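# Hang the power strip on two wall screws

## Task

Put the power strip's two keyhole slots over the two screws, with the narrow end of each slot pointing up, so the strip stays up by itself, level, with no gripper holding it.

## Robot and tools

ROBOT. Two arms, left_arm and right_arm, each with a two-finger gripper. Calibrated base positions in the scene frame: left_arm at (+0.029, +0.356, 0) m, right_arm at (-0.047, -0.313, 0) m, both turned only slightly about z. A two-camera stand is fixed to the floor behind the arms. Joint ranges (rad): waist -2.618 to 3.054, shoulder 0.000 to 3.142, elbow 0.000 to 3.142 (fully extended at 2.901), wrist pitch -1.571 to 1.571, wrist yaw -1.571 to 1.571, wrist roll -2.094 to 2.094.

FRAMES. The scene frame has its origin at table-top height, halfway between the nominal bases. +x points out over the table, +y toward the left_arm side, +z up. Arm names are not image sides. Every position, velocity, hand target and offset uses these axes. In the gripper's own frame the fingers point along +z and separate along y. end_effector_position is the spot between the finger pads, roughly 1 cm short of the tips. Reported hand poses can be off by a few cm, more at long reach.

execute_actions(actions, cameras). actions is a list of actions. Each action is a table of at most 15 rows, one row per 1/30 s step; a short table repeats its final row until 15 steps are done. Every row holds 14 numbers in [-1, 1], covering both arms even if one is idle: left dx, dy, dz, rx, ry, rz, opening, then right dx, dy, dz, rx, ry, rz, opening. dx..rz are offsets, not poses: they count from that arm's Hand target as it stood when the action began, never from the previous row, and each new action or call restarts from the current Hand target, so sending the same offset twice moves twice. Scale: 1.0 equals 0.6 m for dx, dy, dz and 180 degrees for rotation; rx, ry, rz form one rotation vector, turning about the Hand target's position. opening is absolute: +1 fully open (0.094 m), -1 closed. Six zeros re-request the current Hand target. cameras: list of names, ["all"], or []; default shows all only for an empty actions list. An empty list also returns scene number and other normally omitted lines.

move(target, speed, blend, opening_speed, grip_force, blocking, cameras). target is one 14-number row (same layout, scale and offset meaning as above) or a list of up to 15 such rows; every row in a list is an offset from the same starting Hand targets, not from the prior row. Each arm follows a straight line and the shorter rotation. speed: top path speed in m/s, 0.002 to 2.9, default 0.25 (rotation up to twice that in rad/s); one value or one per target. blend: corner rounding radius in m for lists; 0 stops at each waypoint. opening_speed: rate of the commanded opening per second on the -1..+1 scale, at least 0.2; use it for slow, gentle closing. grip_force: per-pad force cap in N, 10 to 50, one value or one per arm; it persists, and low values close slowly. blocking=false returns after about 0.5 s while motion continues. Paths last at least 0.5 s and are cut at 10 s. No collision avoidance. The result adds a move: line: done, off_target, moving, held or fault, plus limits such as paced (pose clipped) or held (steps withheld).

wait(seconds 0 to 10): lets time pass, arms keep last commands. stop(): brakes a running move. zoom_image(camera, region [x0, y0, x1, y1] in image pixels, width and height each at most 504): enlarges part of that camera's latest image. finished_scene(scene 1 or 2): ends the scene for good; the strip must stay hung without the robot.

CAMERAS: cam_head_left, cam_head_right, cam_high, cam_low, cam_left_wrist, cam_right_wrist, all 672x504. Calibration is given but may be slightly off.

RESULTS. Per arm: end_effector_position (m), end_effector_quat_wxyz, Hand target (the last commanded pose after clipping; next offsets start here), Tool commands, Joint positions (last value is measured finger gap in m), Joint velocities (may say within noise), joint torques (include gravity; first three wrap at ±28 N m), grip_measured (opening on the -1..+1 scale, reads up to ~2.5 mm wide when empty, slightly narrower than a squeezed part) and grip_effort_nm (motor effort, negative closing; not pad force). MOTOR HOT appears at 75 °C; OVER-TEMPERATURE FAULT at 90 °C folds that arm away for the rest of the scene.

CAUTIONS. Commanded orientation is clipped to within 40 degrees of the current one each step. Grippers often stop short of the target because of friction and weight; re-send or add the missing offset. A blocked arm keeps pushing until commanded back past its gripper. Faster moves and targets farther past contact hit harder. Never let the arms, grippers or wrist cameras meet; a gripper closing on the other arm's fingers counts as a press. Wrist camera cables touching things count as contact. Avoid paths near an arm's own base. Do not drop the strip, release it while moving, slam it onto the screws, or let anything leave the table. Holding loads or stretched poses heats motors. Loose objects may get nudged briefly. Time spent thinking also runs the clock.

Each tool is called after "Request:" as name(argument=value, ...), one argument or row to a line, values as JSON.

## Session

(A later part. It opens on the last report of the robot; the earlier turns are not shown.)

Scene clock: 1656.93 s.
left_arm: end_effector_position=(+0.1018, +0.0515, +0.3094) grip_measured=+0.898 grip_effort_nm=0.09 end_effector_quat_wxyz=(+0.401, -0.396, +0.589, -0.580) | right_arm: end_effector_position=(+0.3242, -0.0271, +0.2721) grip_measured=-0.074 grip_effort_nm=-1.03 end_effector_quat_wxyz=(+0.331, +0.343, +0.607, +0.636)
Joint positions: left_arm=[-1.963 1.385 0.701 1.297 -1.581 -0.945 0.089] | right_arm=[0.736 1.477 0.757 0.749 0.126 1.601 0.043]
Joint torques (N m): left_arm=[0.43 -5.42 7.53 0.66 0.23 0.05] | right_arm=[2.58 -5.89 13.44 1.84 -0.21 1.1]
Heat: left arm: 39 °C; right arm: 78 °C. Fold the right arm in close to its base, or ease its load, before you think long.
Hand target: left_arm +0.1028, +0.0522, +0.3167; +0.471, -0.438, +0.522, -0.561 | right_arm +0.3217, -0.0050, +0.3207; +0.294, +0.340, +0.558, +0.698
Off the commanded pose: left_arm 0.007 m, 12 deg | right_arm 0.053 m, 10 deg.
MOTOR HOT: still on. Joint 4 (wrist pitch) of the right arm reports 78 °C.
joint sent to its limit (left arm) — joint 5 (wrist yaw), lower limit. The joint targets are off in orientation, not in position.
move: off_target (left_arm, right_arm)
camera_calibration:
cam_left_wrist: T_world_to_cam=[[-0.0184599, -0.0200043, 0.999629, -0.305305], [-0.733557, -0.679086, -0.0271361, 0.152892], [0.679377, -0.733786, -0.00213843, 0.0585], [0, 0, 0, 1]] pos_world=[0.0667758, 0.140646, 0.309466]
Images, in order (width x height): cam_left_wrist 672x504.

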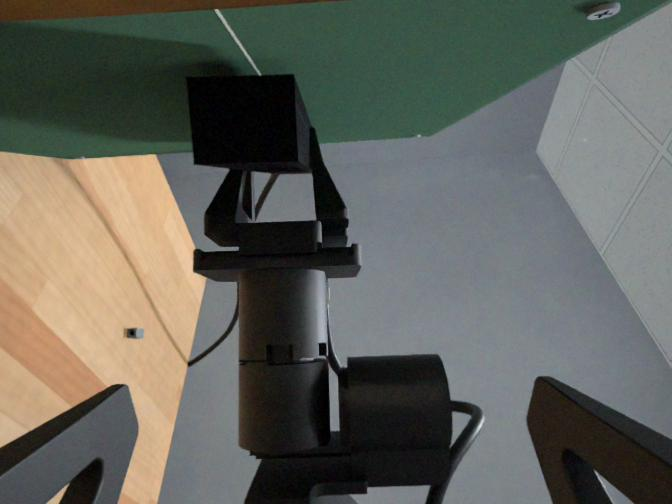

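Request:
move(
  target=[
    [0,0,0,0,0,0,0.9,0.008,0.010,-0.035,-0.04,-0.048,0.02,-0.25],
  ],
  speed=0.1,
  cameras=["cam_left_wrist","cam_head_right"],
)

Request:
zoom_image(
  camera="cam_left_wrist",
  region=[160, 50, 350, 220],
)

Request:
zoom_image(
  camera="cam_head_right",
  region=[250, 230, 360, 340],
)

Scene clock: 1665.73 s.
left_arm: end_effector_position=(+0.1018, +0.0515, +0.3094) grip_measured=+0.898 grip_effort_nm=0.09 end_effector_quat_wxyz=(+0.401, -0.396, +0.589, -0.580) | right_arm: end_effector_position=(+0.3244, -0.0267, +0.2724) grip_measured=-0.074 grip_effort_nm=-1.02 end_effector_quat_wxyz=(+0.335, +0.322, +0.600, +0.652)
Joint positions: left_arm=[-1.963 1.385 0.701 1.297 -1.581 -0.945 0.089] | right_arm=[0.72 1.504 0.731 0.847 0.083 1.583 0.043]
Joint torques (N m): left_arm=[0.44 -5.44 7.53 0.66 0.23 0.05] | right_arm=[0.18 -1.7 11.51 2.48 -1.05 -0.56]
Heat: left arm: 39 °C; right arm: 75 °C. Fold the right arm in close to its base, or ease its load, before you think long.
Hand target: left_arm +0.1028, +0.0522, +0.3167; +0.471, -0.438, +0.522, -0.561 | right_arm +0.3264, +0.0010, +0.2997; +0.334, +0.250, +0.587, +0.694
Off the commanded pose: left_arm 0.007 m, 12 deg | right_arm 0.039 m, 10 deg.
MOTOR HOT: still on. Joint 4 (wrist pitch) of the right arm reports 75 °C.
joint sent to its limit (left arm) — joint 5 (wrist yaw), lower limit. The joint targets are off in orientation, not in position.
move: off_target (left_arm, right_arm)
camera_calibration:
cam_left_wrist: T_world_to_cam=[[-0.0184599, -0.0200043, 0.999629, -0.305305], [-0.733557, -0.679086, -0.0271361, 0.152892], [0.679377, -0.733786, -0.00213843, 0.0585], [0, 0, 0, 1]] pos_world=[0.0667758, 0.140646, 0.309466]
Images, in order (width x height): cam_head_right 672x504, cam_left_wrist 672x504.

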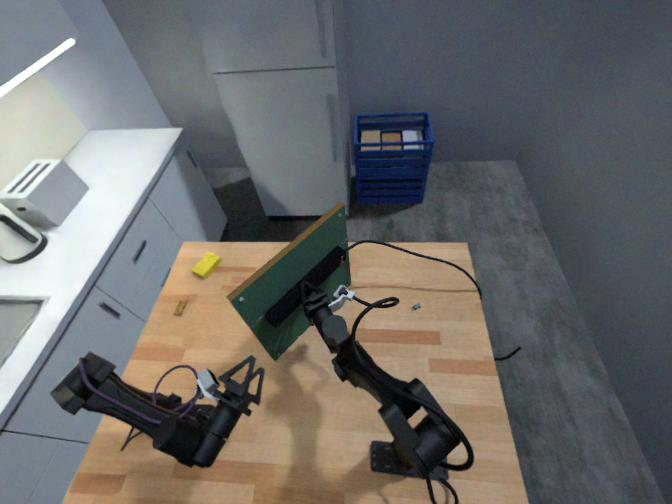

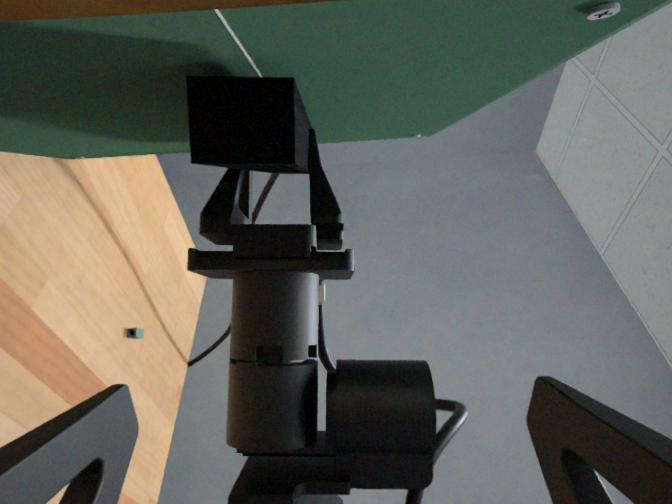

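Scaled by 2.653.

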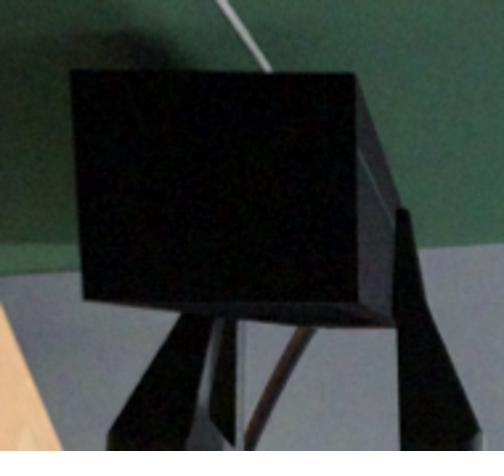

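Scaled by 4.582.

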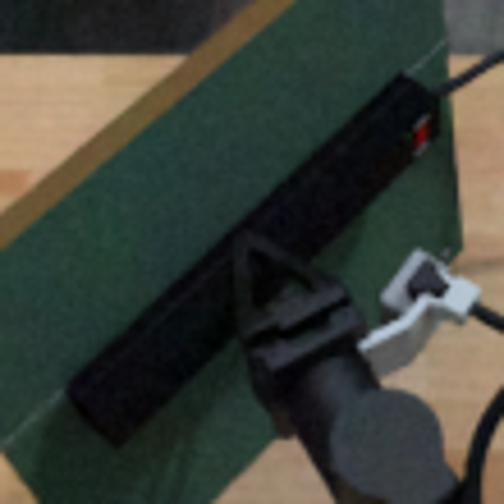

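Request:
move(
  target=[
    [0,0,0,0,0,0,0.9,0.028,0.034,0.015,-0.004,0.003,0.0,-0.25],
  ],
  speed=0.1,
  cameras=["cam_left_wrist"],
)

Request:
zoom_image(
  camera="cam_left_wrist",
  region=[160, 50, 350, 220],
)

Scene clock: 1670.37 s.
left_arm: end_effector_position=(+0.1018, +0.0515, +0.3094) grip_measured=+0.898 grip_effort_nm=0.09 end_effector_quat_wxyz=(+0.401, -0.396, +0.589, -0.580) | right_arm: end_effector_position=(+0.3252, -0.0261, +0.2696) grip_measured=-0.074 grip_effort_nm=-1.02 end_effector_quat_wxyz=(+0.335, +0.323, +0.600, +0.651)
Joint positions: left_arm=[-1.963 1.385 0.701 1.297 -1.581 -0.945 0.089] | right_arm=[0.721 1.512 0.729 0.855 0.087 1.584 0.043]
Joint velocities: left_arm=[within noise] | right_arm=[0.007 -0.002 0.002 0.022 0.022 -0.154 -0.001]
Joint torques (N m): left_arm=[0.47 -5.44 7.5 0.67 0.24 0.05] | right_arm=[1.42 1.21 18.96 1.96 -0.89 -0.69]
Heat: left arm: 39 °C; right arm: 74 °C. Fold the right arm in close to its base, or ease its load, before you think long.
Hand target: left_arm +0.1028, +0.0522, +0.3167; +0.471, -0.438, +0.522, -0.561 | right_arm +0.3433, +0.0213, +0.3085; +0.333, +0.251, +0.593, +0.689
Off the commanded pose: left_arm 0.007 m, 12 deg | right_arm 0.064 m, 9 deg.
MOTOR HOT: still on. Joint 4 (wrist pitch) of the right arm reports 74 °C.
joint sent to its limit (left arm) — joint 5 (wrist yaw), lower limit. The joint targets are off in orientation, not in position.
move: off_target (left_arm, right_arm)
camera_calibration:
cam_left_wrist: T_world_to_cam=[[-0.0184599, -0.0200043, 0.999629, -0.305305], [-0.733557, -0.679086, -0.0271361, 0.152892], [0.679377, -0.733786, -0.00213843, 0.0585], [0, 0, 0, 1]] pos_world=[0.0667758, 0.140646, 0.309466]
Images, in order (width x height): cam_left_wrist 672x504.

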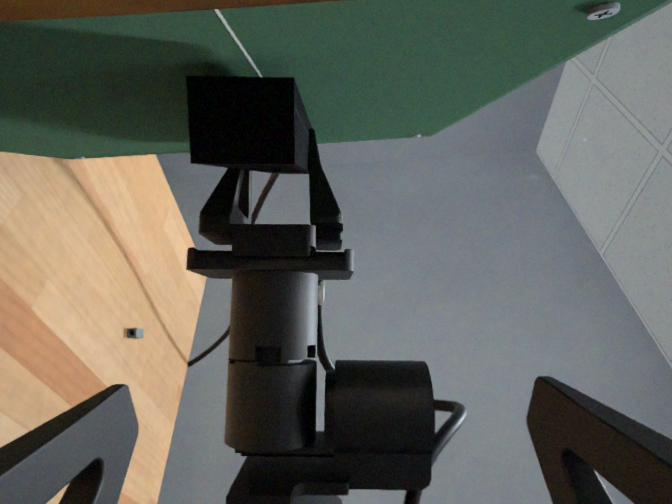

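Scaled by 2.653.

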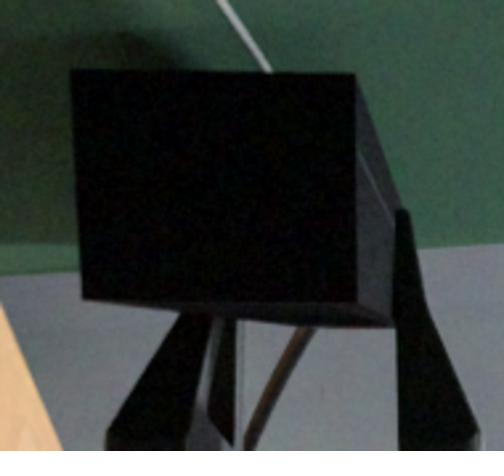

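Request:
execute_actions(
  actions=[
    [[0,0,0,0,0,0,0.9,-0.058,-0.068,0.03,0.01,0.005,0.0,-0.25]],
    [[0,0,0,0,0,0,0.9,0.004,0.004,0.03,0,0,0,-0.25]],
  ],
)

Scene clock: 1691.07 s.
left_arm: end_effector_position=(+0.1018, +0.0515, +0.3094) grip_measured=+0.898 grip_effort_nm=0.09 end_effector_quat_wxyz=(+0.401, -0.396, +0.589, -0.580) | right_arm: end_effector_position=(+0.3216, -0.0307, +0.2751) grip_measured=-0.074 grip_effort_nm=-1.03 end_effector_quat_wxyz=(+0.314, +0.324, +0.627, +0.634)
Joint positions: left_arm=[-1.963 1.385 0.701 1.297 -1.581 -0.945 0.089] | right_arm=[0.697 1.437 0.765 0.675 0.03 1.588 0.043]
Joint torques (N m): left_arm=[0.46 -5.44 7.53 0.65 0.24 0.05] | right_arm=[0.87 -9.25 11.77 2.2 -0.69 -0.3]
Heat: left arm: 39 °C; right arm: 72 °C. Fold the right arm in close to its base, or ease its load, before you think long.
Hand target: left_arm +0.1028, +0.0522, +0.3167; +0.471, -0.438, +0.522, -0.561 | right_arm +0.3109, -0.0170, +0.3447; +0.324, +0.262, +0.585, +0.696
Off the commanded pose: left_arm 0.007 m, 12 deg | right_arm 0.072 m, 11 deg.
MOTOR HOT: still on. Joint 4 (wrist pitch) of the right arm reports 72 °C.
joint sent to its limit (left arm) — joint 5 (wrist yaw), lower limit. The joint targets are off in orientation, not in position.

Request:
execute_actions(
  actions=[
    [[0,0,0,0,0,0,0.9,-0.012,-0.014,0.0,0,0,0.0,-0.25]],
  ],
  cameras=["cam_left_wrist","cam_head_right"],
)

Request:
zoom_image(
  camera="cam_left_wrist",
  region=[160, 50, 350, 220],
)

Request:
zoom_image(
  camera="cam_head_right",
  region=[250, 230, 360, 340],
)

Scene clock: 1695.60 s.
left_arm: end_effector_position=(+0.1018, +0.0515, +0.3094) grip_measured=+0.898 grip_effort_nm=0.09 end_effector_quat_wxyz=(+0.401, -0.396, +0.589, -0.580) | right_arm: end_effector_position=(+0.3175, -0.0333, +0.2783) grip_measured=-0.074 grip_effort_nm=-1.03 end_effector_quat_wxyz=(+0.309, +0.324, +0.632, +0.633)
Joint positions: left_arm=[-1.963 1.385 0.701 1.297 -1.581 -0.945 0.089] | right_arm=[0.692 1.407 0.765 0.634 0.016 1.591 0.043]
Joint torques (N m): left_arm=[0.46 -5.44 7.53 0.66 0.24 0.05] | right_arm=[0.57 -9.7 9.36 2.46 -0.56 -0.3]
Heat: left arm: 39 °C; right arm: 72 °C. Fold the right arm in close to its base, or ease its load, before you think long.
Hand target: left_arm +0.1028, +0.0522, +0.3167; +0.471, -0.438, +0.522, -0.561 | right_arm +0.3037, -0.0254, +0.3447; +0.324, +0.262, +0.585, +0.696
Off the commanded pose: left_arm 0.007 m, 12 deg | right_arm 0.068 m, 12 deg.
MOTOR HOT: still on. Joint 4 (wrist pitch) of the right arm reports 72 °C.
joint sent to its limit (left arm) — joint 5 (wrist yaw), lower limit. The joint targets are off in orientation, not in position.
camera_calibration:
cam_left_wrist: T_world_to_cam=[[-0.0184599, -0.0200043, 0.999629, -0.305305], [-0.733557, -0.679086, -0.0271361, 0.152892], [0.679377, -0.733786, -0.00213843, 0.0585], [0, 0, 0, 1]] pos_world=[0.0667758, 0.140646, 0.309466]
Images, in order (width x height): cam_head_right 672x504, cam_left_wrist 672x504.

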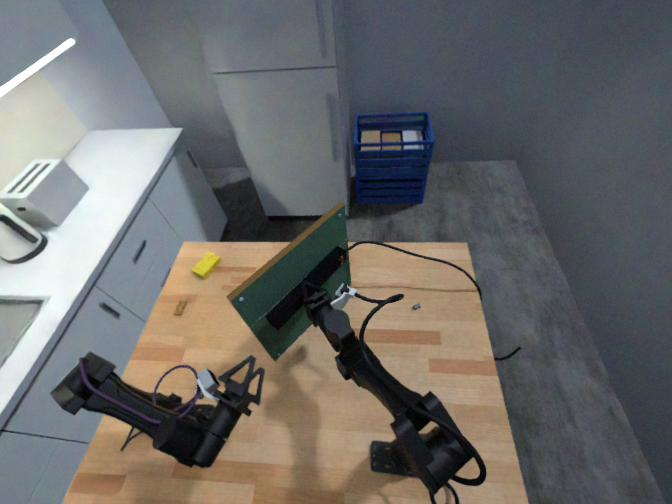

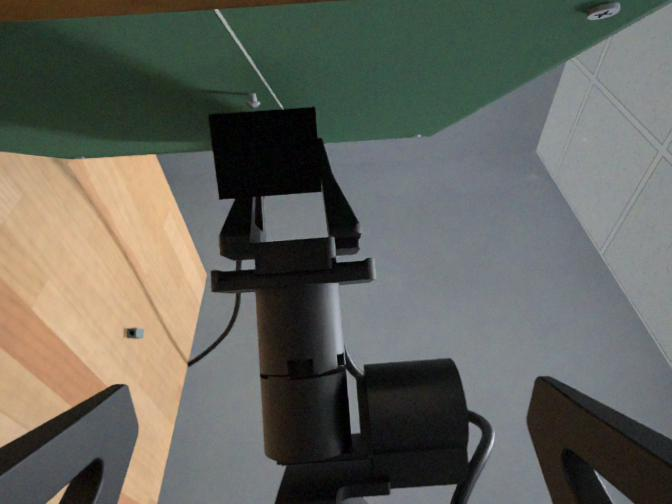

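Scaled by 2.653.

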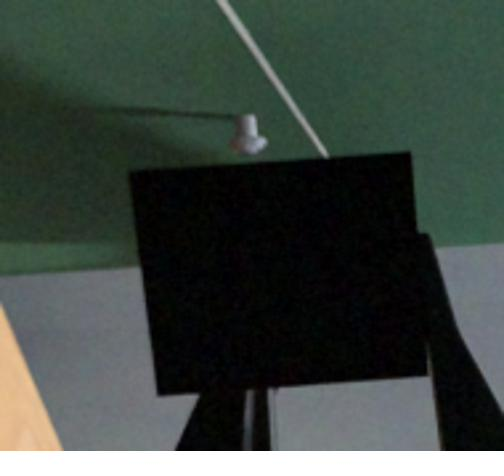

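Scaled by 4.582.

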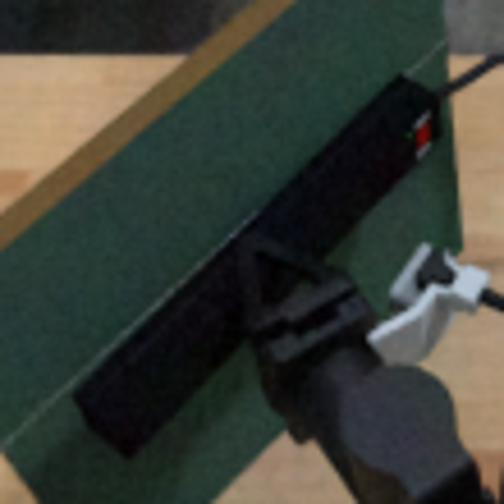

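Request:
execute_actions(
  actions=[
    [[0,0,0,0,0,0,0.9,0.018,0.022,0.03,0,0,0,-0.25],[0,0,0,0,0,0,0.9,0.018,0.022,0.03,0,0,0,-0.25],[0,0,0,0,0,0,0.9,0.018,0.022,0.03,0,0,0,-0.25],[0,0,0,0,0,0,0.9,0.018,0.022,0.0,0,0,0,-0.25]],
  ],
  cameras=["cam_left_wrist"],
)

Request:
zoom_image(
  camera="cam_left_wrist",
  region=[160, 50, 350, 220],
)

Scene clock: 1703.00 s.
left_arm: end_effector_position=(+0.1018, +0.0515, +0.3094) grip_measured=+0.898 grip_effort_nm=0.09 end_effector_quat_wxyz=(+0.401, -0.396, +0.589, -0.580) | right_arm: end_effector_position=(+0.3202, -0.0326, +0.2812) grip_measured=-0.074 grip_effort_nm=-1.02 end_effector_quat_wxyz=(+0.307, +0.330, +0.634, +0.628)
Joint positions: left_arm=[-1.963 1.385 0.701 1.297 -1.581 -0.945 0.089] | right_arm=[0.693 1.407 0.792 0.592 0.024 1.597 0.043]
Joint torques (N m): left_arm=[0.5 -5.45 7.54 0.67 0.24 0.05] | right_arm=[1.78 -5.78 10.88 2.92 -0.49 -0.39]
Heat: left arm: 39 °C; right arm: 75 °C. Fold the right arm in close to its base, or ease its load, before you think long.
Hand target: left_arm +0.1028, +0.0522, +0.3167; +0.471, -0.438, +0.522, -0.561 | right_arm +0.3145, -0.0122, +0.3445; +0.324, +0.262, +0.585, +0.696
Off the commanded pose: left_arm 0.007 m, 12 deg | right_arm 0.067 m, 13 deg.
MOTOR HOT: still on. Joint 4 (wrist pitch) of the right arm reports 75 °C.
joint sent to its limit (left arm) — joint 5 (wrist yaw), lower limit. The joint targets are off in orientation, not in position.
camera_calibration:
cam_left_wrist: T_world_to_cam=[[-0.0184599, -0.0200043, 0.999629, -0.305305], [-0.733557, -0.679086, -0.0271361, 0.152892], [0.679377, -0.733786, -0.00213843, 0.0585], [0, 0, 0, 1]] pos_world=[0.0667758, 0.140646, 0.309466]
Images, in order (width x height): cam_left_wrist 672x504.

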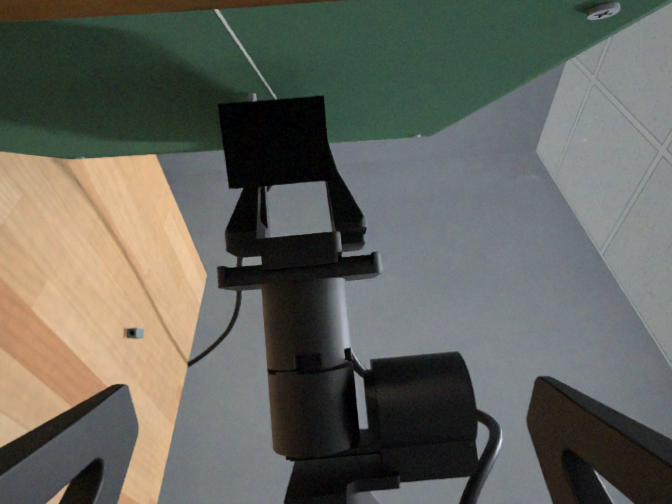

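Scaled by 2.653.

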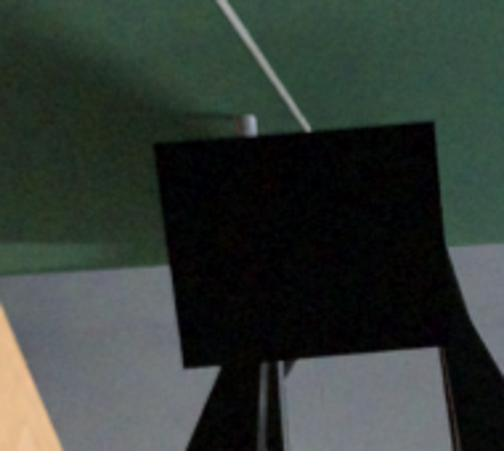

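Request:
execute_actions(
  actions=[
    [[0,0,0,0,0,0,0.9,0.011,0.016,-0.004,0.013,-0.011,0,-0.25]],
  ],
  cameras=["cam_left_wrist"],
)

Request:
zoom_image(
  camera="cam_left_wrist",
  region=[160, 50, 350, 220],
)

Scene clock: 1706.90 s.
left_arm: end_effector_position=(+0.1018, +0.0515, +0.3094) grip_measured=+0.898 grip_effort_nm=0.09 end_effector_quat_wxyz=(+0.401, -0.396, +0.589, -0.580) | right_arm: end_effector_position=(+0.3229, -0.0290, +0.2817) grip_measured=-0.074 grip_effort_nm=-1.03 end_effector_quat_wxyz=(+0.313, +0.331, +0.624, +0.635)
Joint positions: left_arm=[-1.963 1.385 0.701 1.297 -1.581 -0.945 0.089] | right_arm=[0.704 1.434 0.792 0.643 0.046 1.601 0.043]
Joint torques (N m): left_arm=[0.47 -5.44 7.54 0.66 0.24 0.05] | right_arm=[1.98 -3.55 10.73 3.41 -0.57 -0.35]
Heat: left arm: 39 °C; right arm: 76 °C. Fold the right arm in close to its base, or ease its load, before you think long.
Hand target: left_arm +0.1028, +0.0522, +0.3167; +0.471, -0.438, +0.522, -0.561 | right_arm +0.3211, -0.0027, +0.3424; +0.329, +0.256, +0.564, +0.713
Off the commanded pose: left_arm 0.007 m, 12 deg | right_arm 0.066 m, 14 deg.
MOTOR HOT: still on. Joint 4 (wrist pitch) of the right arm reports 76 °C.
joint sent to its limit (left arm) — joint 5 (wrist yaw), lower limit. The joint targets are off in orientation, not in position.
camera_calibration:
cam_left_wrist: T_world_to_cam=[[-0.0184599, -0.0200043, 0.999629, -0.305305], [-0.733557, -0.679086, -0.0271361, 0.152892], [0.679377, -0.733786, -0.00213843, 0.0585], [0, 0, 0, 1]] pos_world=[0.0667758, 0.140646, 0.309466]
Images, in order (width x height): cam_left_wrist 672x504.

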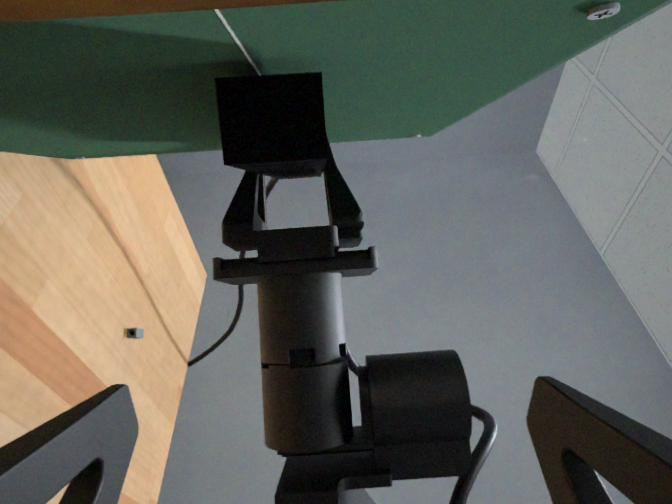

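Scaled by 2.653.

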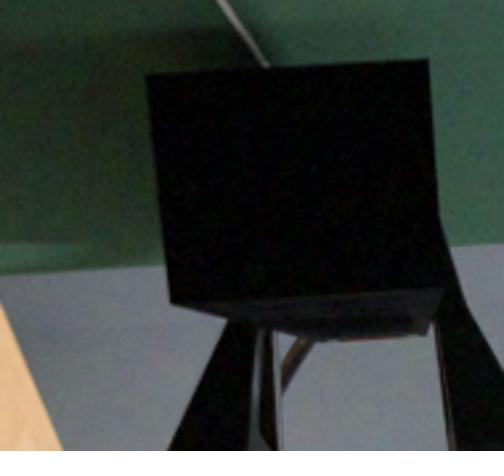

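Request:
execute_actions(
  actions=[
    [[0,0,0,0,0,0,0.9,-0.010,-0.013,-0.015,-0.014,-0.0166,0,-0.25]],
    [[0,0,0,0,0,0,0.9,0.006,0.008,-0.01,0,0,0,-0.25]],
  ],
  cameras=["cam_left_wrist","cam_head_right"],
)

Request:
zoom_image(
  camera="cam_left_wrist",
  region=[160, 50, 350, 220],
)

Request:
zoom_image(
  camera="cam_head_right",
  region=[250, 230, 360, 340],
)

Scene clock: 1716.37 s.
left_arm: end_effector_position=(+0.1018, +0.0515, +0.3094) grip_measured=+0.898 grip_effort_nm=0.09 end_effector_quat_wxyz=(+0.401, -0.396, +0.589, -0.580) | right_arm: end_effector_position=(+0.3225, -0.0293, +0.2802) grip_measured=-0.074 grip_effort_nm=-1.03 end_effector_quat_wxyz=(+0.320, +0.324, +0.607, +0.652)
Joint positions: left_arm=[-1.963 1.385 0.701 1.297 -1.581 -0.945 0.089] | right_arm=[0.704 1.461 0.75 0.764 0.046 1.603 0.043]
Joint torques (N m): left_arm=[0.49 -5.44 7.53 0.67 0.25 0.06] | right_arm=[1.52 -3.21 10.22 3.05 -0.71 -1.03]
Heat: left arm: 39 °C; right arm: 79 °C. Fold the right arm in close to its base, or ease its load, before you think long.
Hand target: left_arm +0.1028, +0.0522, +0.3167; +0.471, -0.438, +0.522, -0.561 | right_arm +0.3187, -0.0056, +0.3272; +0.349, +0.230, +0.571, +0.706
Off the commanded pose: left_arm 0.007 m, 12 deg | right_arm 0.053 m, 14 deg.
MOTOR HOT: still on. Joint 4 (wrist pitch) of the right arm reports 79 °C.
joint sent to its limit (left arm) — joint 5 (wrist yaw), lower limit. The joint targets are off in orientation, not in position.
camera_calibration:
cam_left_wrist: T_world_to_cam=[[-0.0184599, -0.0200043, 0.999629, -0.305305], [-0.733557, -0.679086, -0.0271361, 0.152892], [0.679377, -0.733786, -0.00213843, 0.0585], [0, 0, 0, 1]] pos_world=[0.0667758, 0.140646, 0.309466]
Images, in order (width x height): cam_head_right 672x504, cam_left_wrist 672x504.

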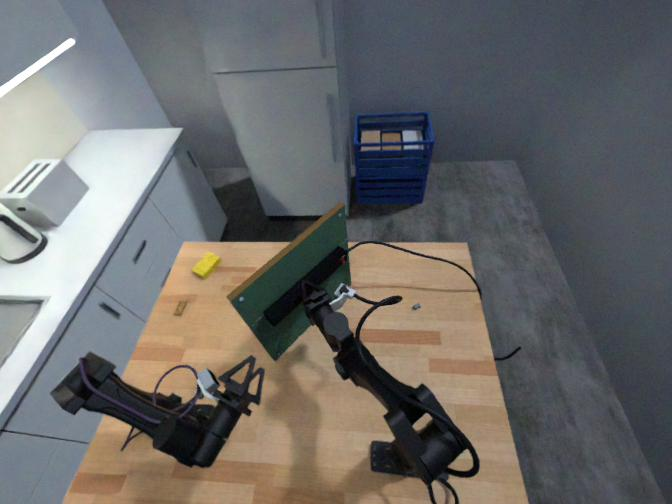

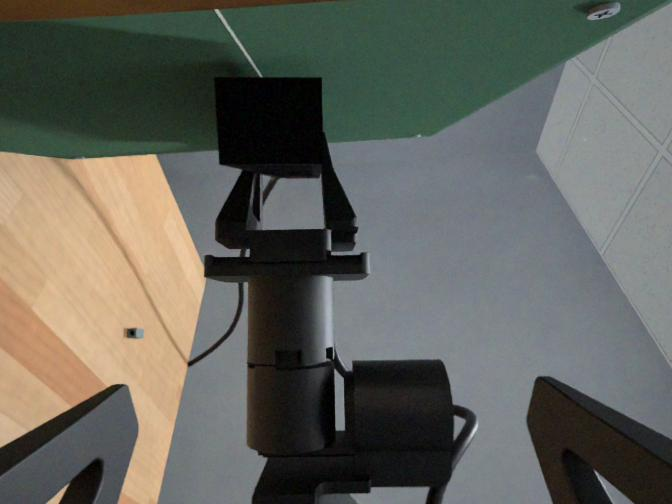

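Scaled by 2.653.

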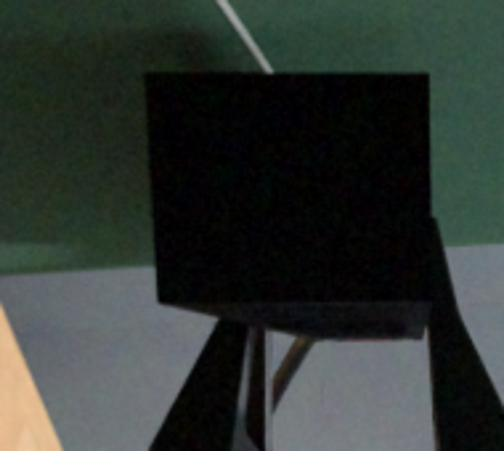

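Scaled by 4.582.

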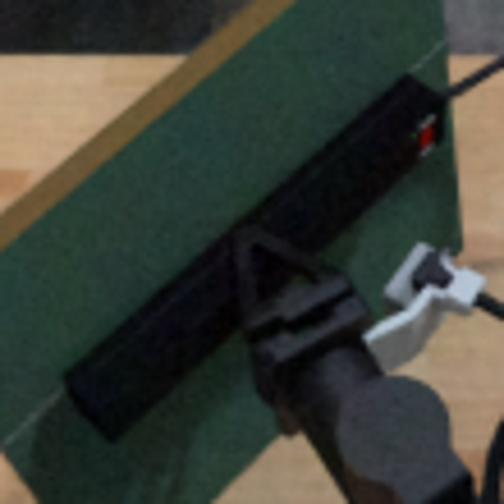

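Request:
move(
  target=[
    [0,0,0,0,0,0,0.9,-0.03,-0.036,0.0,0,0,0,-0.25],
    [0,0,0,0,0,0,0.9,-0.128,-0.164,0.05,-0.13,0.11,0,-0.25],
    [0,0,0,0,0,0,0.9,-0.128,-0.164,0.05,-0.26,0.22,0,-0.25],
  ],
  speed=0.3,
  blend=0.01,
  cameras=["cam_left_wrist"],
)

Request:
zoom_image(
  camera="cam_left_wrist",
  region=[290, 230, 470, 410],
)

Request:
zoom_image(
  camera="cam_left_wrist",
  region=[220, 70, 320, 150],
)

Request:
wait(
  seconds=7,
)

Scene clock: 1728.27 s.
left_arm: end_effector_position=(+0.1018, +0.0515, +0.3094) grip_measured=+0.898 grip_effort_nm=0.09 end_effector_quat_wxyz=(+0.401, -0.396, +0.589, -0.580) | right_arm: end_effector_position=(+0.2305, -0.1154, +0.3256) grip_measured=-0.074 grip_effort_nm=-1.02 end_effector_quat_wxyz=(+0.160, +0.328, +0.892, +0.267)
Joint positions: left_arm=[-1.963 1.385 0.701 1.297 -1.581 -0.945 0.089] | right_arm=[0.622 1.45 1.833 -1.322 -0.053 1.31 0.043]
Joint torques (N m): left_arm=[0.43 -5.46 7.5 0.66 0.23 0.05] | right_arm=[0.9 -5.04 10.03 1.63 0.05 -0.41]
Heat: left arm: 39 °C; right arm: 80 °C. Fold the right arm in close to its base, or ease its load, before you think long.
Hand target: left_arm +0.1028, +0.0522, +0.3167; +0.471, -0.438, +0.522, -0.561 | right_arm +0.2419, -0.1040, +0.3572; +0.202, +0.295, +0.881, +0.309
Off the commanded pose: left_arm 0.007 m, 12 deg | right_arm 0.035 m, 8 deg.
MOTOR HOT: still on. Joint 4 (wrist pitch) of the right arm reports 80 °C.
joint sent to its limit (left arm) — joint 5 (wrist yaw), lower limit. The joint targets are off in orientation, not in position.
move: off_target (left_arm, right_arm)
camera_calibration:
cam_left_wrist: T_world_to_cam=[[-0.0184599, -0.0200043, 0.999629, -0.305305], [-0.733557, -0.679086, -0.0271361, 0.152892], [0.679377, -0.733786, -0.00213843, 0.0585], [0, 0, 0, 1]] pos_world=[0.0667758, 0.140646, 0.309466]
Images, in order (width x height): cam_left_wrist 672x504.

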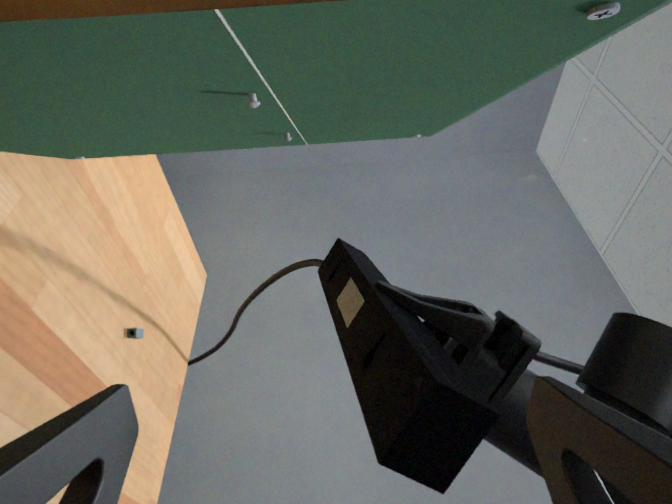

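Scaled by 2.800.

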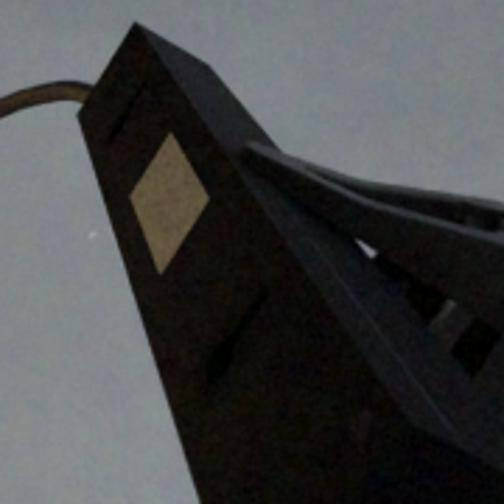

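Scaled by 5.040.

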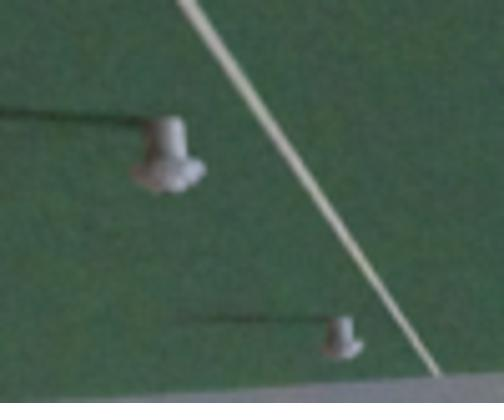

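Scene clock: 1735.27 s.
left_arm: end_effector_position=(+0.1018, +0.0515, +0.3094) grip_measured=+0.898 grip_effort_nm=0.09 end_effector_quat_wxyz=(+0.401, -0.396, +0.589, -0.580) | right_arm: end_effector_position=(+0.2304, -0.1154, +0.3256) grip_measured=-0.074 grip_effort_nm=-1.02 end_effector_quat_wxyz=(+0.160, +0.328, +0.892, +0.267)
Joint positions: left_arm=[-1.963 1.385 0.701 1.297 -1.581 -0.945 0.089] | right_arm=[0.622 1.45 1.833 -1.323 -0.053 1.309 0.043]
Joint torques (N m): left_arm=[0.43 -5.45 7.53 0.66 0.24 0.05] | right_arm=[1.07 -4.81 10.36 1.61 0.09 -0.45]
Heat: left arm: 39 °C; right arm: 76 °C. Fold the right arm in close to its base, or ease its load, before you think long.
Hand target: left_arm +0.1028, +0.0522, +0.3167; +0.471, -0.438, +0.522, -0.561 | right_arm +0.2419, -0.1040, +0.3571; +0.202, +0.295, +0.881, +0.309
Tool commands: left_gripper/opening=+0.9 right_gripper/opening=-0.25
Off the commanded pose: left_arm 0.007 m, 12 deg | right_arm 0.035 m, 8 deg.
MOTOR HOT: still on. Joint 4 (wrist pitch) of the right arm reports 76 °C.
wait: 7.00 s; at rest by 0.17 s

Request:
wait(
  seconds=8,
)

Request:
move(
  target=[
    [0,0,0,0,0,0,0.9,0.0,0.0,0,0.26,-0.222,0,-0.25],
    [0,0,0,0,0,0,0.9,0.108,0.131,-0.02,0.255,-0.235,0,-0.25],
  ],
  speed=0.3,
  cameras=["cam_left_wrist","cam_head_right"],
)

Request:
zoom_image(
  camera="cam_head_right",
  region=[250, 230, 360, 340],
)

Scene clock: 1756.23 s.
left_arm: end_effector_position=(+0.1018, +0.0515, +0.3094) grip_measured=+0.898 grip_effort_nm=0.09 end_effector_quat_wxyz=(+0.401, -0.396, +0.589, -0.580) | right_arm: end_effector_position=(+0.2304, -0.1154, +0.3256) grip_measured=-0.074 grip_effort_nm=-1.03 end_effector_quat_wxyz=(+0.160, +0.328, +0.892, +0.267)
Joint positions: left_arm=[-1.963 1.385 0.701 1.297 -1.581 -0.945 0.089] | right_arm=[0.622 1.45 1.833 -1.323 -0.053 1.309 0.043]
Joint torques (N m): left_arm=[0.47 -5.44 7.5 0.65 0.23 0.05] | right_arm=[1.09 -5.16 10.28 1.6 0.04 -0.47]
Heat: left arm: 39 °C; right arm: 70 °C.
Hand target: left_arm +0.1028, +0.0522, +0.3167; +0.471, -0.438, +0.522, -0.561 | right_arm +0.2419, -0.1040, +0.3571; +0.202, +0.295, +0.881, +0.309
Tool commands: left_gripper/opening=+0.9 right_gripper/opening=-0.25
Off the commanded pose: left_arm 0.007 m, 12 deg | right_arm 0.035 m, 8 deg.
MOTOR HOT: cleared for the motors of the right arm.
wait: 8.00 s; at rest from the start

Scene clock: 1760.53 s.
left_arm: end_effector_position=(+0.1018, +0.0515, +0.3094) grip_measured=+0.898 grip_effort_nm=0.09 end_effector_quat_wxyz=(+0.401, -0.396, +0.589, -0.580) | right_arm: end_effector_position=(+0.3114, -0.0454, +0.2738) grip_measured=-0.074 grip_effort_nm=-1.02 end_effector_quat_wxyz=(+0.340, +0.300, +0.620, +0.640)
Joint positions: left_arm=[-1.963 1.385 0.701 1.297 -1.581 -0.945 0.089] | right_arm=[0.679 1.396 0.671 0.776 0.015 1.532 0.043]
Joint torques (N m): left_arm=[0.43 -5.45 7.53 0.66 0.24 0.04] | right_arm=[1.61 -5.48 12.3 2.78 -0.54 -0.69]
Heat: left arm: 39 °C; right arm: 72 °C.
Hand target: left_arm +0.1028, +0.0522, +0.3167; +0.471, -0.438, +0.522, -0.561 | right_arm +0.3067, -0.0254, +0.3453; +0.369, +0.220, +0.565, +0.704
Off the commanded pose: left_arm 0.007 m, 12 deg | right_arm 0.074 m, 14 deg.
joint sent to its limit (left arm) — joint 5 (wrist yaw), lower limit. The joint targets are off in orientation, not in position.
move: off_target (left_arm, right_arm)
camera_calibration:
cam_left_wrist: T_world_to_cam=[[-0.0184599, -0.0200043, 0.999629, -0.305305], [-0.733557, -0.679086, -0.0271361, 0.152892], [0.679377, -0.733786, -0.00213843, 0.0585], [0, 0, 0, 1]] pos_world=[0.0667758, 0.140646, 0.309466]
Images, in order (width x height): cam_head_right 672x504, cam_left_wrist 672x504.

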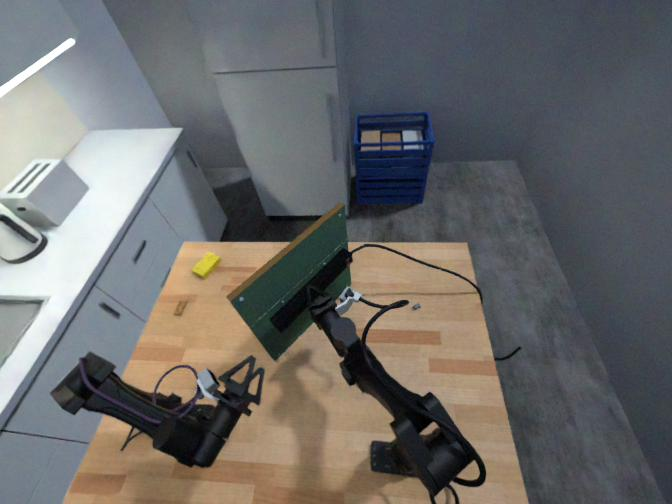

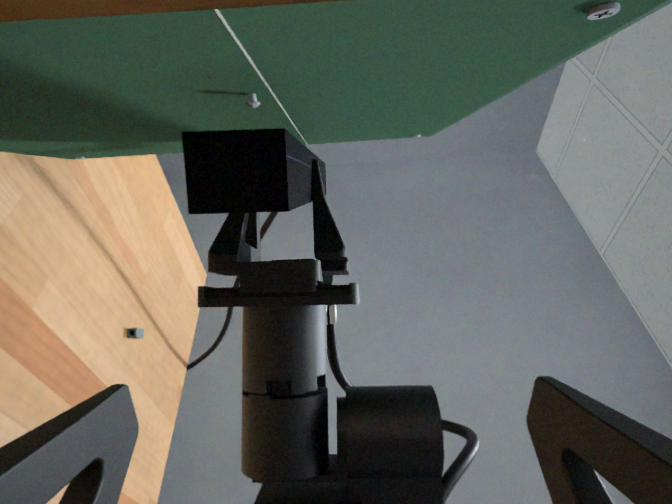

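Scaled by 4.582.

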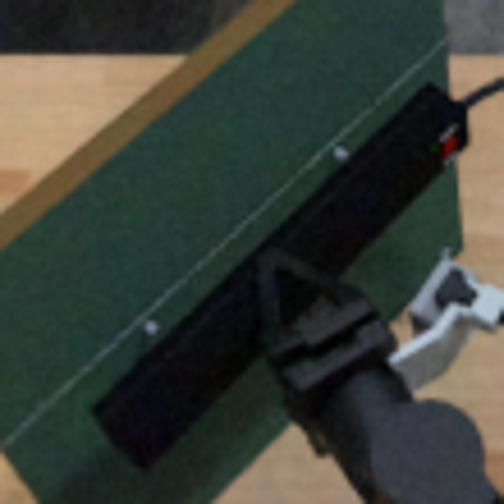

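Request:
execute_actions(
  actions=[
    [[0,0,0,0,0,0,0.9,0.014,0.022,0.04,0.008,0.0095,0,-0.25],[0,0,0,0,0,0,0.9,0.014,0.022,0.04,0.008,0.0095,0,-0.25],[0,0,0,0,0,0,0.9,0.014,0.022,0.04,0.008,0.0095,0,-0.25],[0,0,0,0,0,0,0.9,0.014,0.022,0.0,0.008,0.0095,0,-0.25]],
  ],
  cameras=["cam_left_wrist","cam_head_right"],
)

Request:
zoom_image(
  camera="cam_head_right",
  region=[250, 230, 360, 340],
)

Request:
zoom_image(
  camera="cam_left_wrist",
  region=[160, 50, 350, 220],
)

Scene clock: 1769.43 s.
left_arm: end_effector_position=(+0.1018, +0.0515, +0.3094) grip_measured=+0.898 grip_effort_nm=0.09 end_effector_quat_wxyz=(+0.401, -0.396, +0.589, -0.580) | right_arm: end_effector_position=(+0.3216, -0.0302, +0.2839) grip_measured=-0.074 grip_effort_nm=-1.03 end_effector_quat_wxyz=(+0.340, +0.303, +0.611, +0.648)
Joint positions: left_arm=[-1.963 1.385 0.701 1.297 -1.581 -0.945 0.089] | right_arm=[0.702 1.458 0.745 0.784 0.042 1.544 0.043]
Joint torques (N m): left_arm=[0.44 -5.45 7.53 0.66 0.24 0.05] | right_arm=[1.48 -5.81 11.33 2.73 -0.54 -0.46]
Heat: left arm: 39 °C; right arm: 73 °C.
Hand target: left_arm +0.1028, +0.0522, +0.3167; +0.471, -0.438, +0.522, -0.561 | right_arm +0.3151, -0.0122, +0.3453; +0.358, +0.235, +0.562, +0.708
Off the commanded pose: left_arm 0.007 m, 12 deg | right_arm 0.064 m, 12 deg.
joint sent to its limit (left arm) — joint 5 (wrist yaw), lower limit. The joint targets are off in orientation, not in position.
camera_calibration:
cam_left_wrist: T_world_to_cam=[[-0.0184599, -0.0200043, 0.999629, -0.305305], [-0.733557, -0.679086, -0.0271361, 0.152892], [0.679377, -0.733786, -0.00213843, 0.0585], [0, 0, 0, 1]] pos_world=[0.0667758, 0.140646, 0.309466]
Images, in order (width x height): cam_head_right 672x504, cam_left_wrist 672x504.

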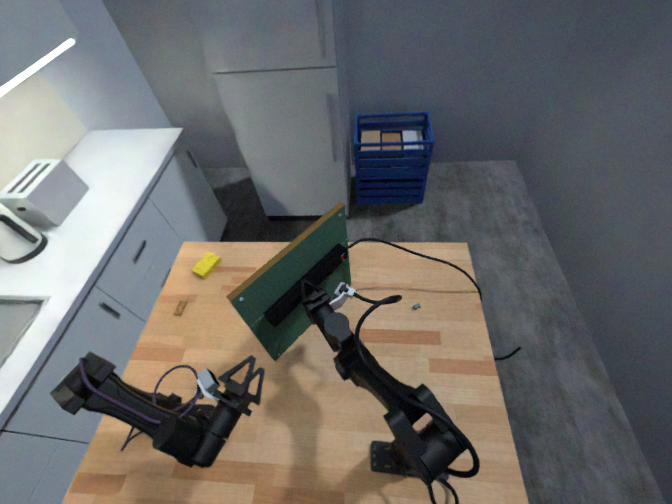

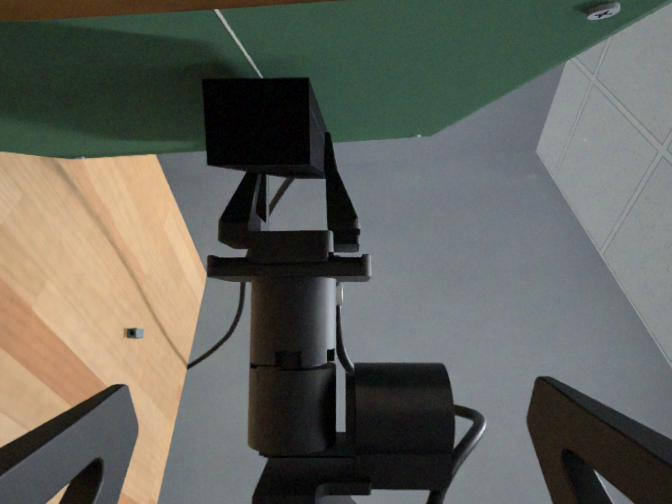

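Scaled by 4.582.

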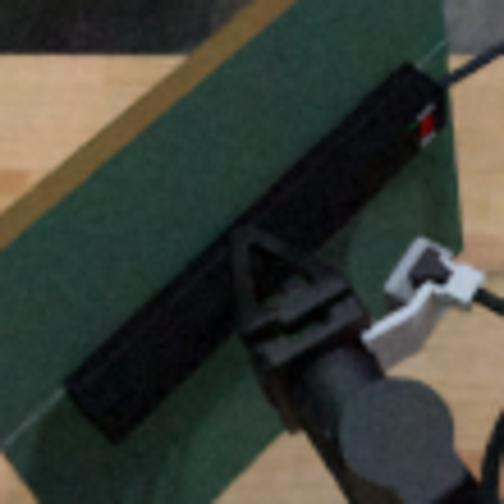

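Scaled by 2.653.

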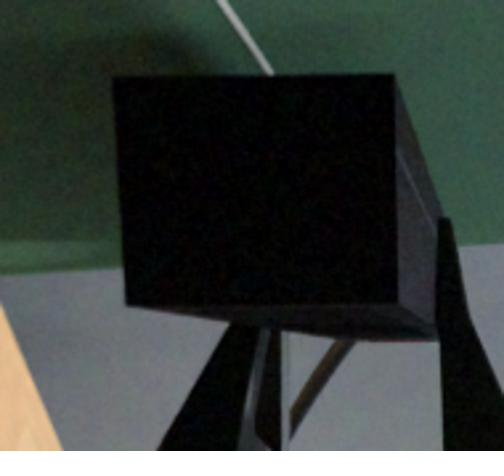

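Request:
execute_actions(
  actions=[
    [[0,0,0,0,0,0,0.9,-0.013,-0.015,-0.012,0.001,0.0012,0,-0.25]],
  ],
)

Scene clock: 1772.97 s.
left_arm: end_effector_position=(+0.1018, +0.0515, +0.3094) grip_measured=+0.898 grip_effort_nm=0.09 end_effector_quat_wxyz=(+0.401, -0.396, +0.589, -0.580) | right_arm: end_effector_position=(+0.3216, -0.0302, +0.2843) grip_measured=-0.074 grip_effort_nm=-1.02 end_effector_quat_wxyz=(+0.341, +0.303, +0.610, +0.648)
Joint positions: left_arm=[-1.963 1.385 0.701 1.297 -1.581 -0.945 0.089] | right_arm=[0.702 1.458 0.745 0.785 0.042 1.544 0.043]
Joint torques (N m): left_arm=[0.44 -5.42 7.56 0.67 0.24 0.06] | right_arm=[0.69 -7.35 7.75 2.88 -0.59 -0.38]
Heat: left arm: 39 °C; right arm: 74 °C.
Hand target: left_arm +0.1028, +0.0522, +0.3167; +0.471, -0.438, +0.522, -0.561 | right_arm +0.3073, -0.0212, +0.3381; +0.357, +0.237, +0.561, +0.708
Off the commanded pose: left_arm 0.007 m, 12 deg | right_arm 0.056 m, 12 deg.
joint sent to its limit (left arm) — joint 5 (wrist yaw), lower limit. The joint targets are off in orientation, not in position.

Stuck by stiction; pulse down/back.

Request:
execute_actions(
  actions=[
    [[0,0,0,0,0,0,0.9,-0.012,-0.014,-0.03,0.003,0.0036,0,-0.25],[0,0,0,0,0,0,0.9,-0.012,-0.014,-0.03,0.003,0.0036,0,-0.25],[0,0,0,0,0,0,0.9,-0.012,-0.014,-0.03,0.003,0.0036,0,-0.25],[0,0,0,0,0,0,0.9,-0.012,-0.014,-0.03,0.003,0.0036,0,-0.25],[0,0,0,0,0,0,0.9,0.0,0.0,-0.005,0.003,0.0036,0,-0.25]],
  ],
)

Scene clock: 1777.23 s.
left_arm: end_effector_position=(+0.1018, +0.0515, +0.3094) grip_measured=+0.898 grip_effort_nm=0.09 end_effector_quat_wxyz=(+0.401, -0.396, +0.589, -0.580) | right_arm: end_effector_position=(+0.3148, -0.0321, +0.2723) grip_measured=-0.074 grip_effort_nm=-1.02 end_effector_quat_wxyz=(+0.334, +0.299, +0.612, +0.652)
Joint positions: left_arm=[-1.963 1.385 0.701 1.297 -1.581 -0.945 0.089] | right_arm=[0.702 1.457 0.691 0.839 0.026 1.55 0.043]
Joint torques (N m): left_arm=[0.49 -5.45 7.56 0.66 0.23 0.05] | right_arm=[0.91 -7.38 10.69 2.48 -0.41 -0.3]
Heat: left arm: 39 °C; right arm: 75 °C. Fold the right arm in close to its base, or ease its load, before you think long.
Hand target: left_arm +0.1028, +0.0522, +0.3167; +0.471, -0.438, +0.522, -0.561 | right_arm +0.3073, -0.0213, +0.3351; +0.353, +0.243, +0.560, +0.709
Off the commanded pose: left_arm 0.007 m, 12 deg | right_arm 0.064 m, 11 deg.
MOTOR HOT: joint 4 (wrist pitch) of the right arm reports 75 °C; the controller's stop level is 90 °C. To cool a motor, set the load down, stop pushing, or move to a pose that needs little force.
joint sent to its limit (left arm) — joint 5 (wrist yaw), lower limit. The joint targets are off in orientation, not in position.

Request:
execute_actions(
  actions=[
    [[0,0,0,0,0,0,0.9,0.018,0.012,0.035,0,0,0,-0.25],[0,0,0,0,0,0,0.9,0.018,0.012,0.035,0,0,0,-0.25],[0,0,0,0,0,0,0.9,0.018,0.012,0.035,0,0,0,-0.25],[0,0,0,0,0,0,0.9,0.018,0.012,0.035,0,0,0,-0.25],[0,0,0,0,0,0,0.9,0.018,0.012,0.0,0,0,0,-0.25]],
  ],
  cameras=["cam_left_wrist","cam_head_right"],
)

Request:
zoom_image(
  camera="cam_head_right",
  region=[250, 230, 360, 340],
)

Request:
zoom_image(
  camera="cam_left_wrist",
  region=[160, 50, 350, 220],
)

Scene clock: 1784.47 s.
left_arm: end_effector_position=(+0.1018, +0.0515, +0.3094) grip_measured=+0.898 grip_effort_nm=0.09 end_effector_quat_wxyz=(+0.401, -0.396, +0.589, -0.580) | right_arm: end_effector_position=(+0.3219, -0.0302, +0.2843) grip_measured=-0.074 grip_effort_nm=-1.02 end_effector_quat_wxyz=(+0.338, +0.304, +0.606, +0.653)
Joint positions: left_arm=[-1.963 1.385 0.701 1.297 -1.581 -0.945 0.089] | right_arm=[0.701 1.464 0.741 0.805 0.039 1.556 0.043]
Joint torques (N m): left_arm=[0.44 -5.42 7.54 0.66 0.23 0.04] | right_arm=[0.9 -4.55 10.51 2.76 -0.56 -0.38]
Heat: left arm: 39 °C; right arm: 76 °C. Fold the right arm in close to its base, or ease its load, before you think long.
Hand target: left_arm +0.1028, +0.0522, +0.3167; +0.471, -0.438, +0.522, -0.561 | right_arm +0.3181, -0.0140, +0.3351; +0.352, +0.243, +0.560, +0.709
Off the commanded pose: left_arm 0.007 m, 12 deg | right_arm 0.053 m, 11 deg.
MOTOR HOT: still on. Joint 4 (wrist pitch) of the right arm reports 76 °C.
joint sent to its limit (left arm) — joint 5 (wrist yaw), lower limit. The joint targets are off in orientation, not in position.
camera_calibration:
cam_left_wrist: T_world_to_cam=[[-0.0184599, -0.0200043, 0.999629, -0.305305], [-0.733557, -0.679086, -0.0271361, 0.152892], [0.679377, -0.733786, -0.00213843, 0.0585], [0, 0, 0, 1]] pos_world=[0.0667758, 0.140646, 0.309466]
Images, in order (width x height): cam_head_right 672x504, cam_left_wrist 672x504.

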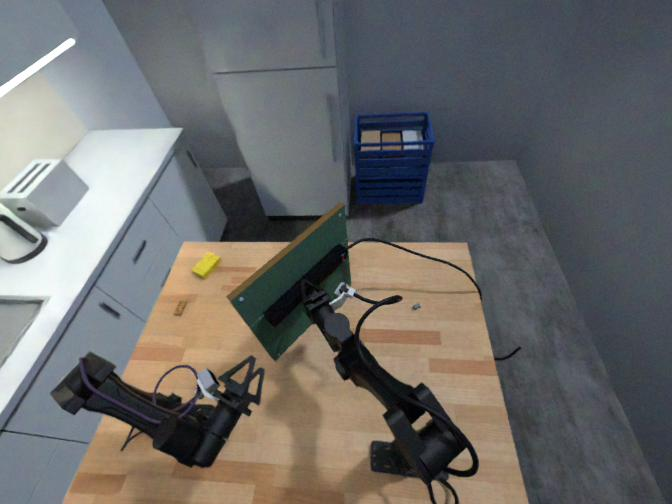

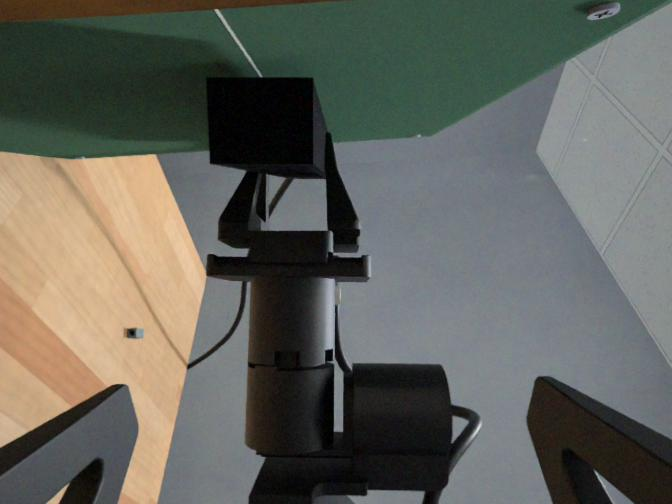

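Scaled by 4.582.

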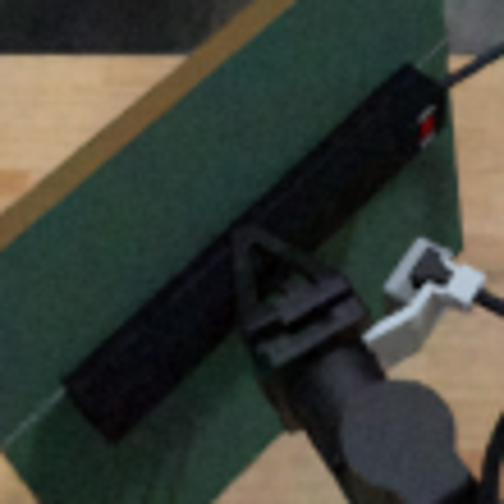

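Scaled by 2.653.

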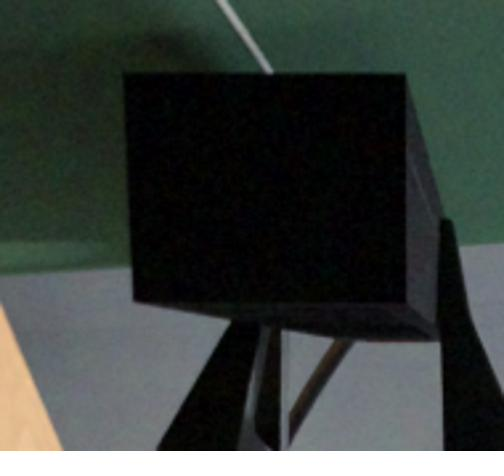

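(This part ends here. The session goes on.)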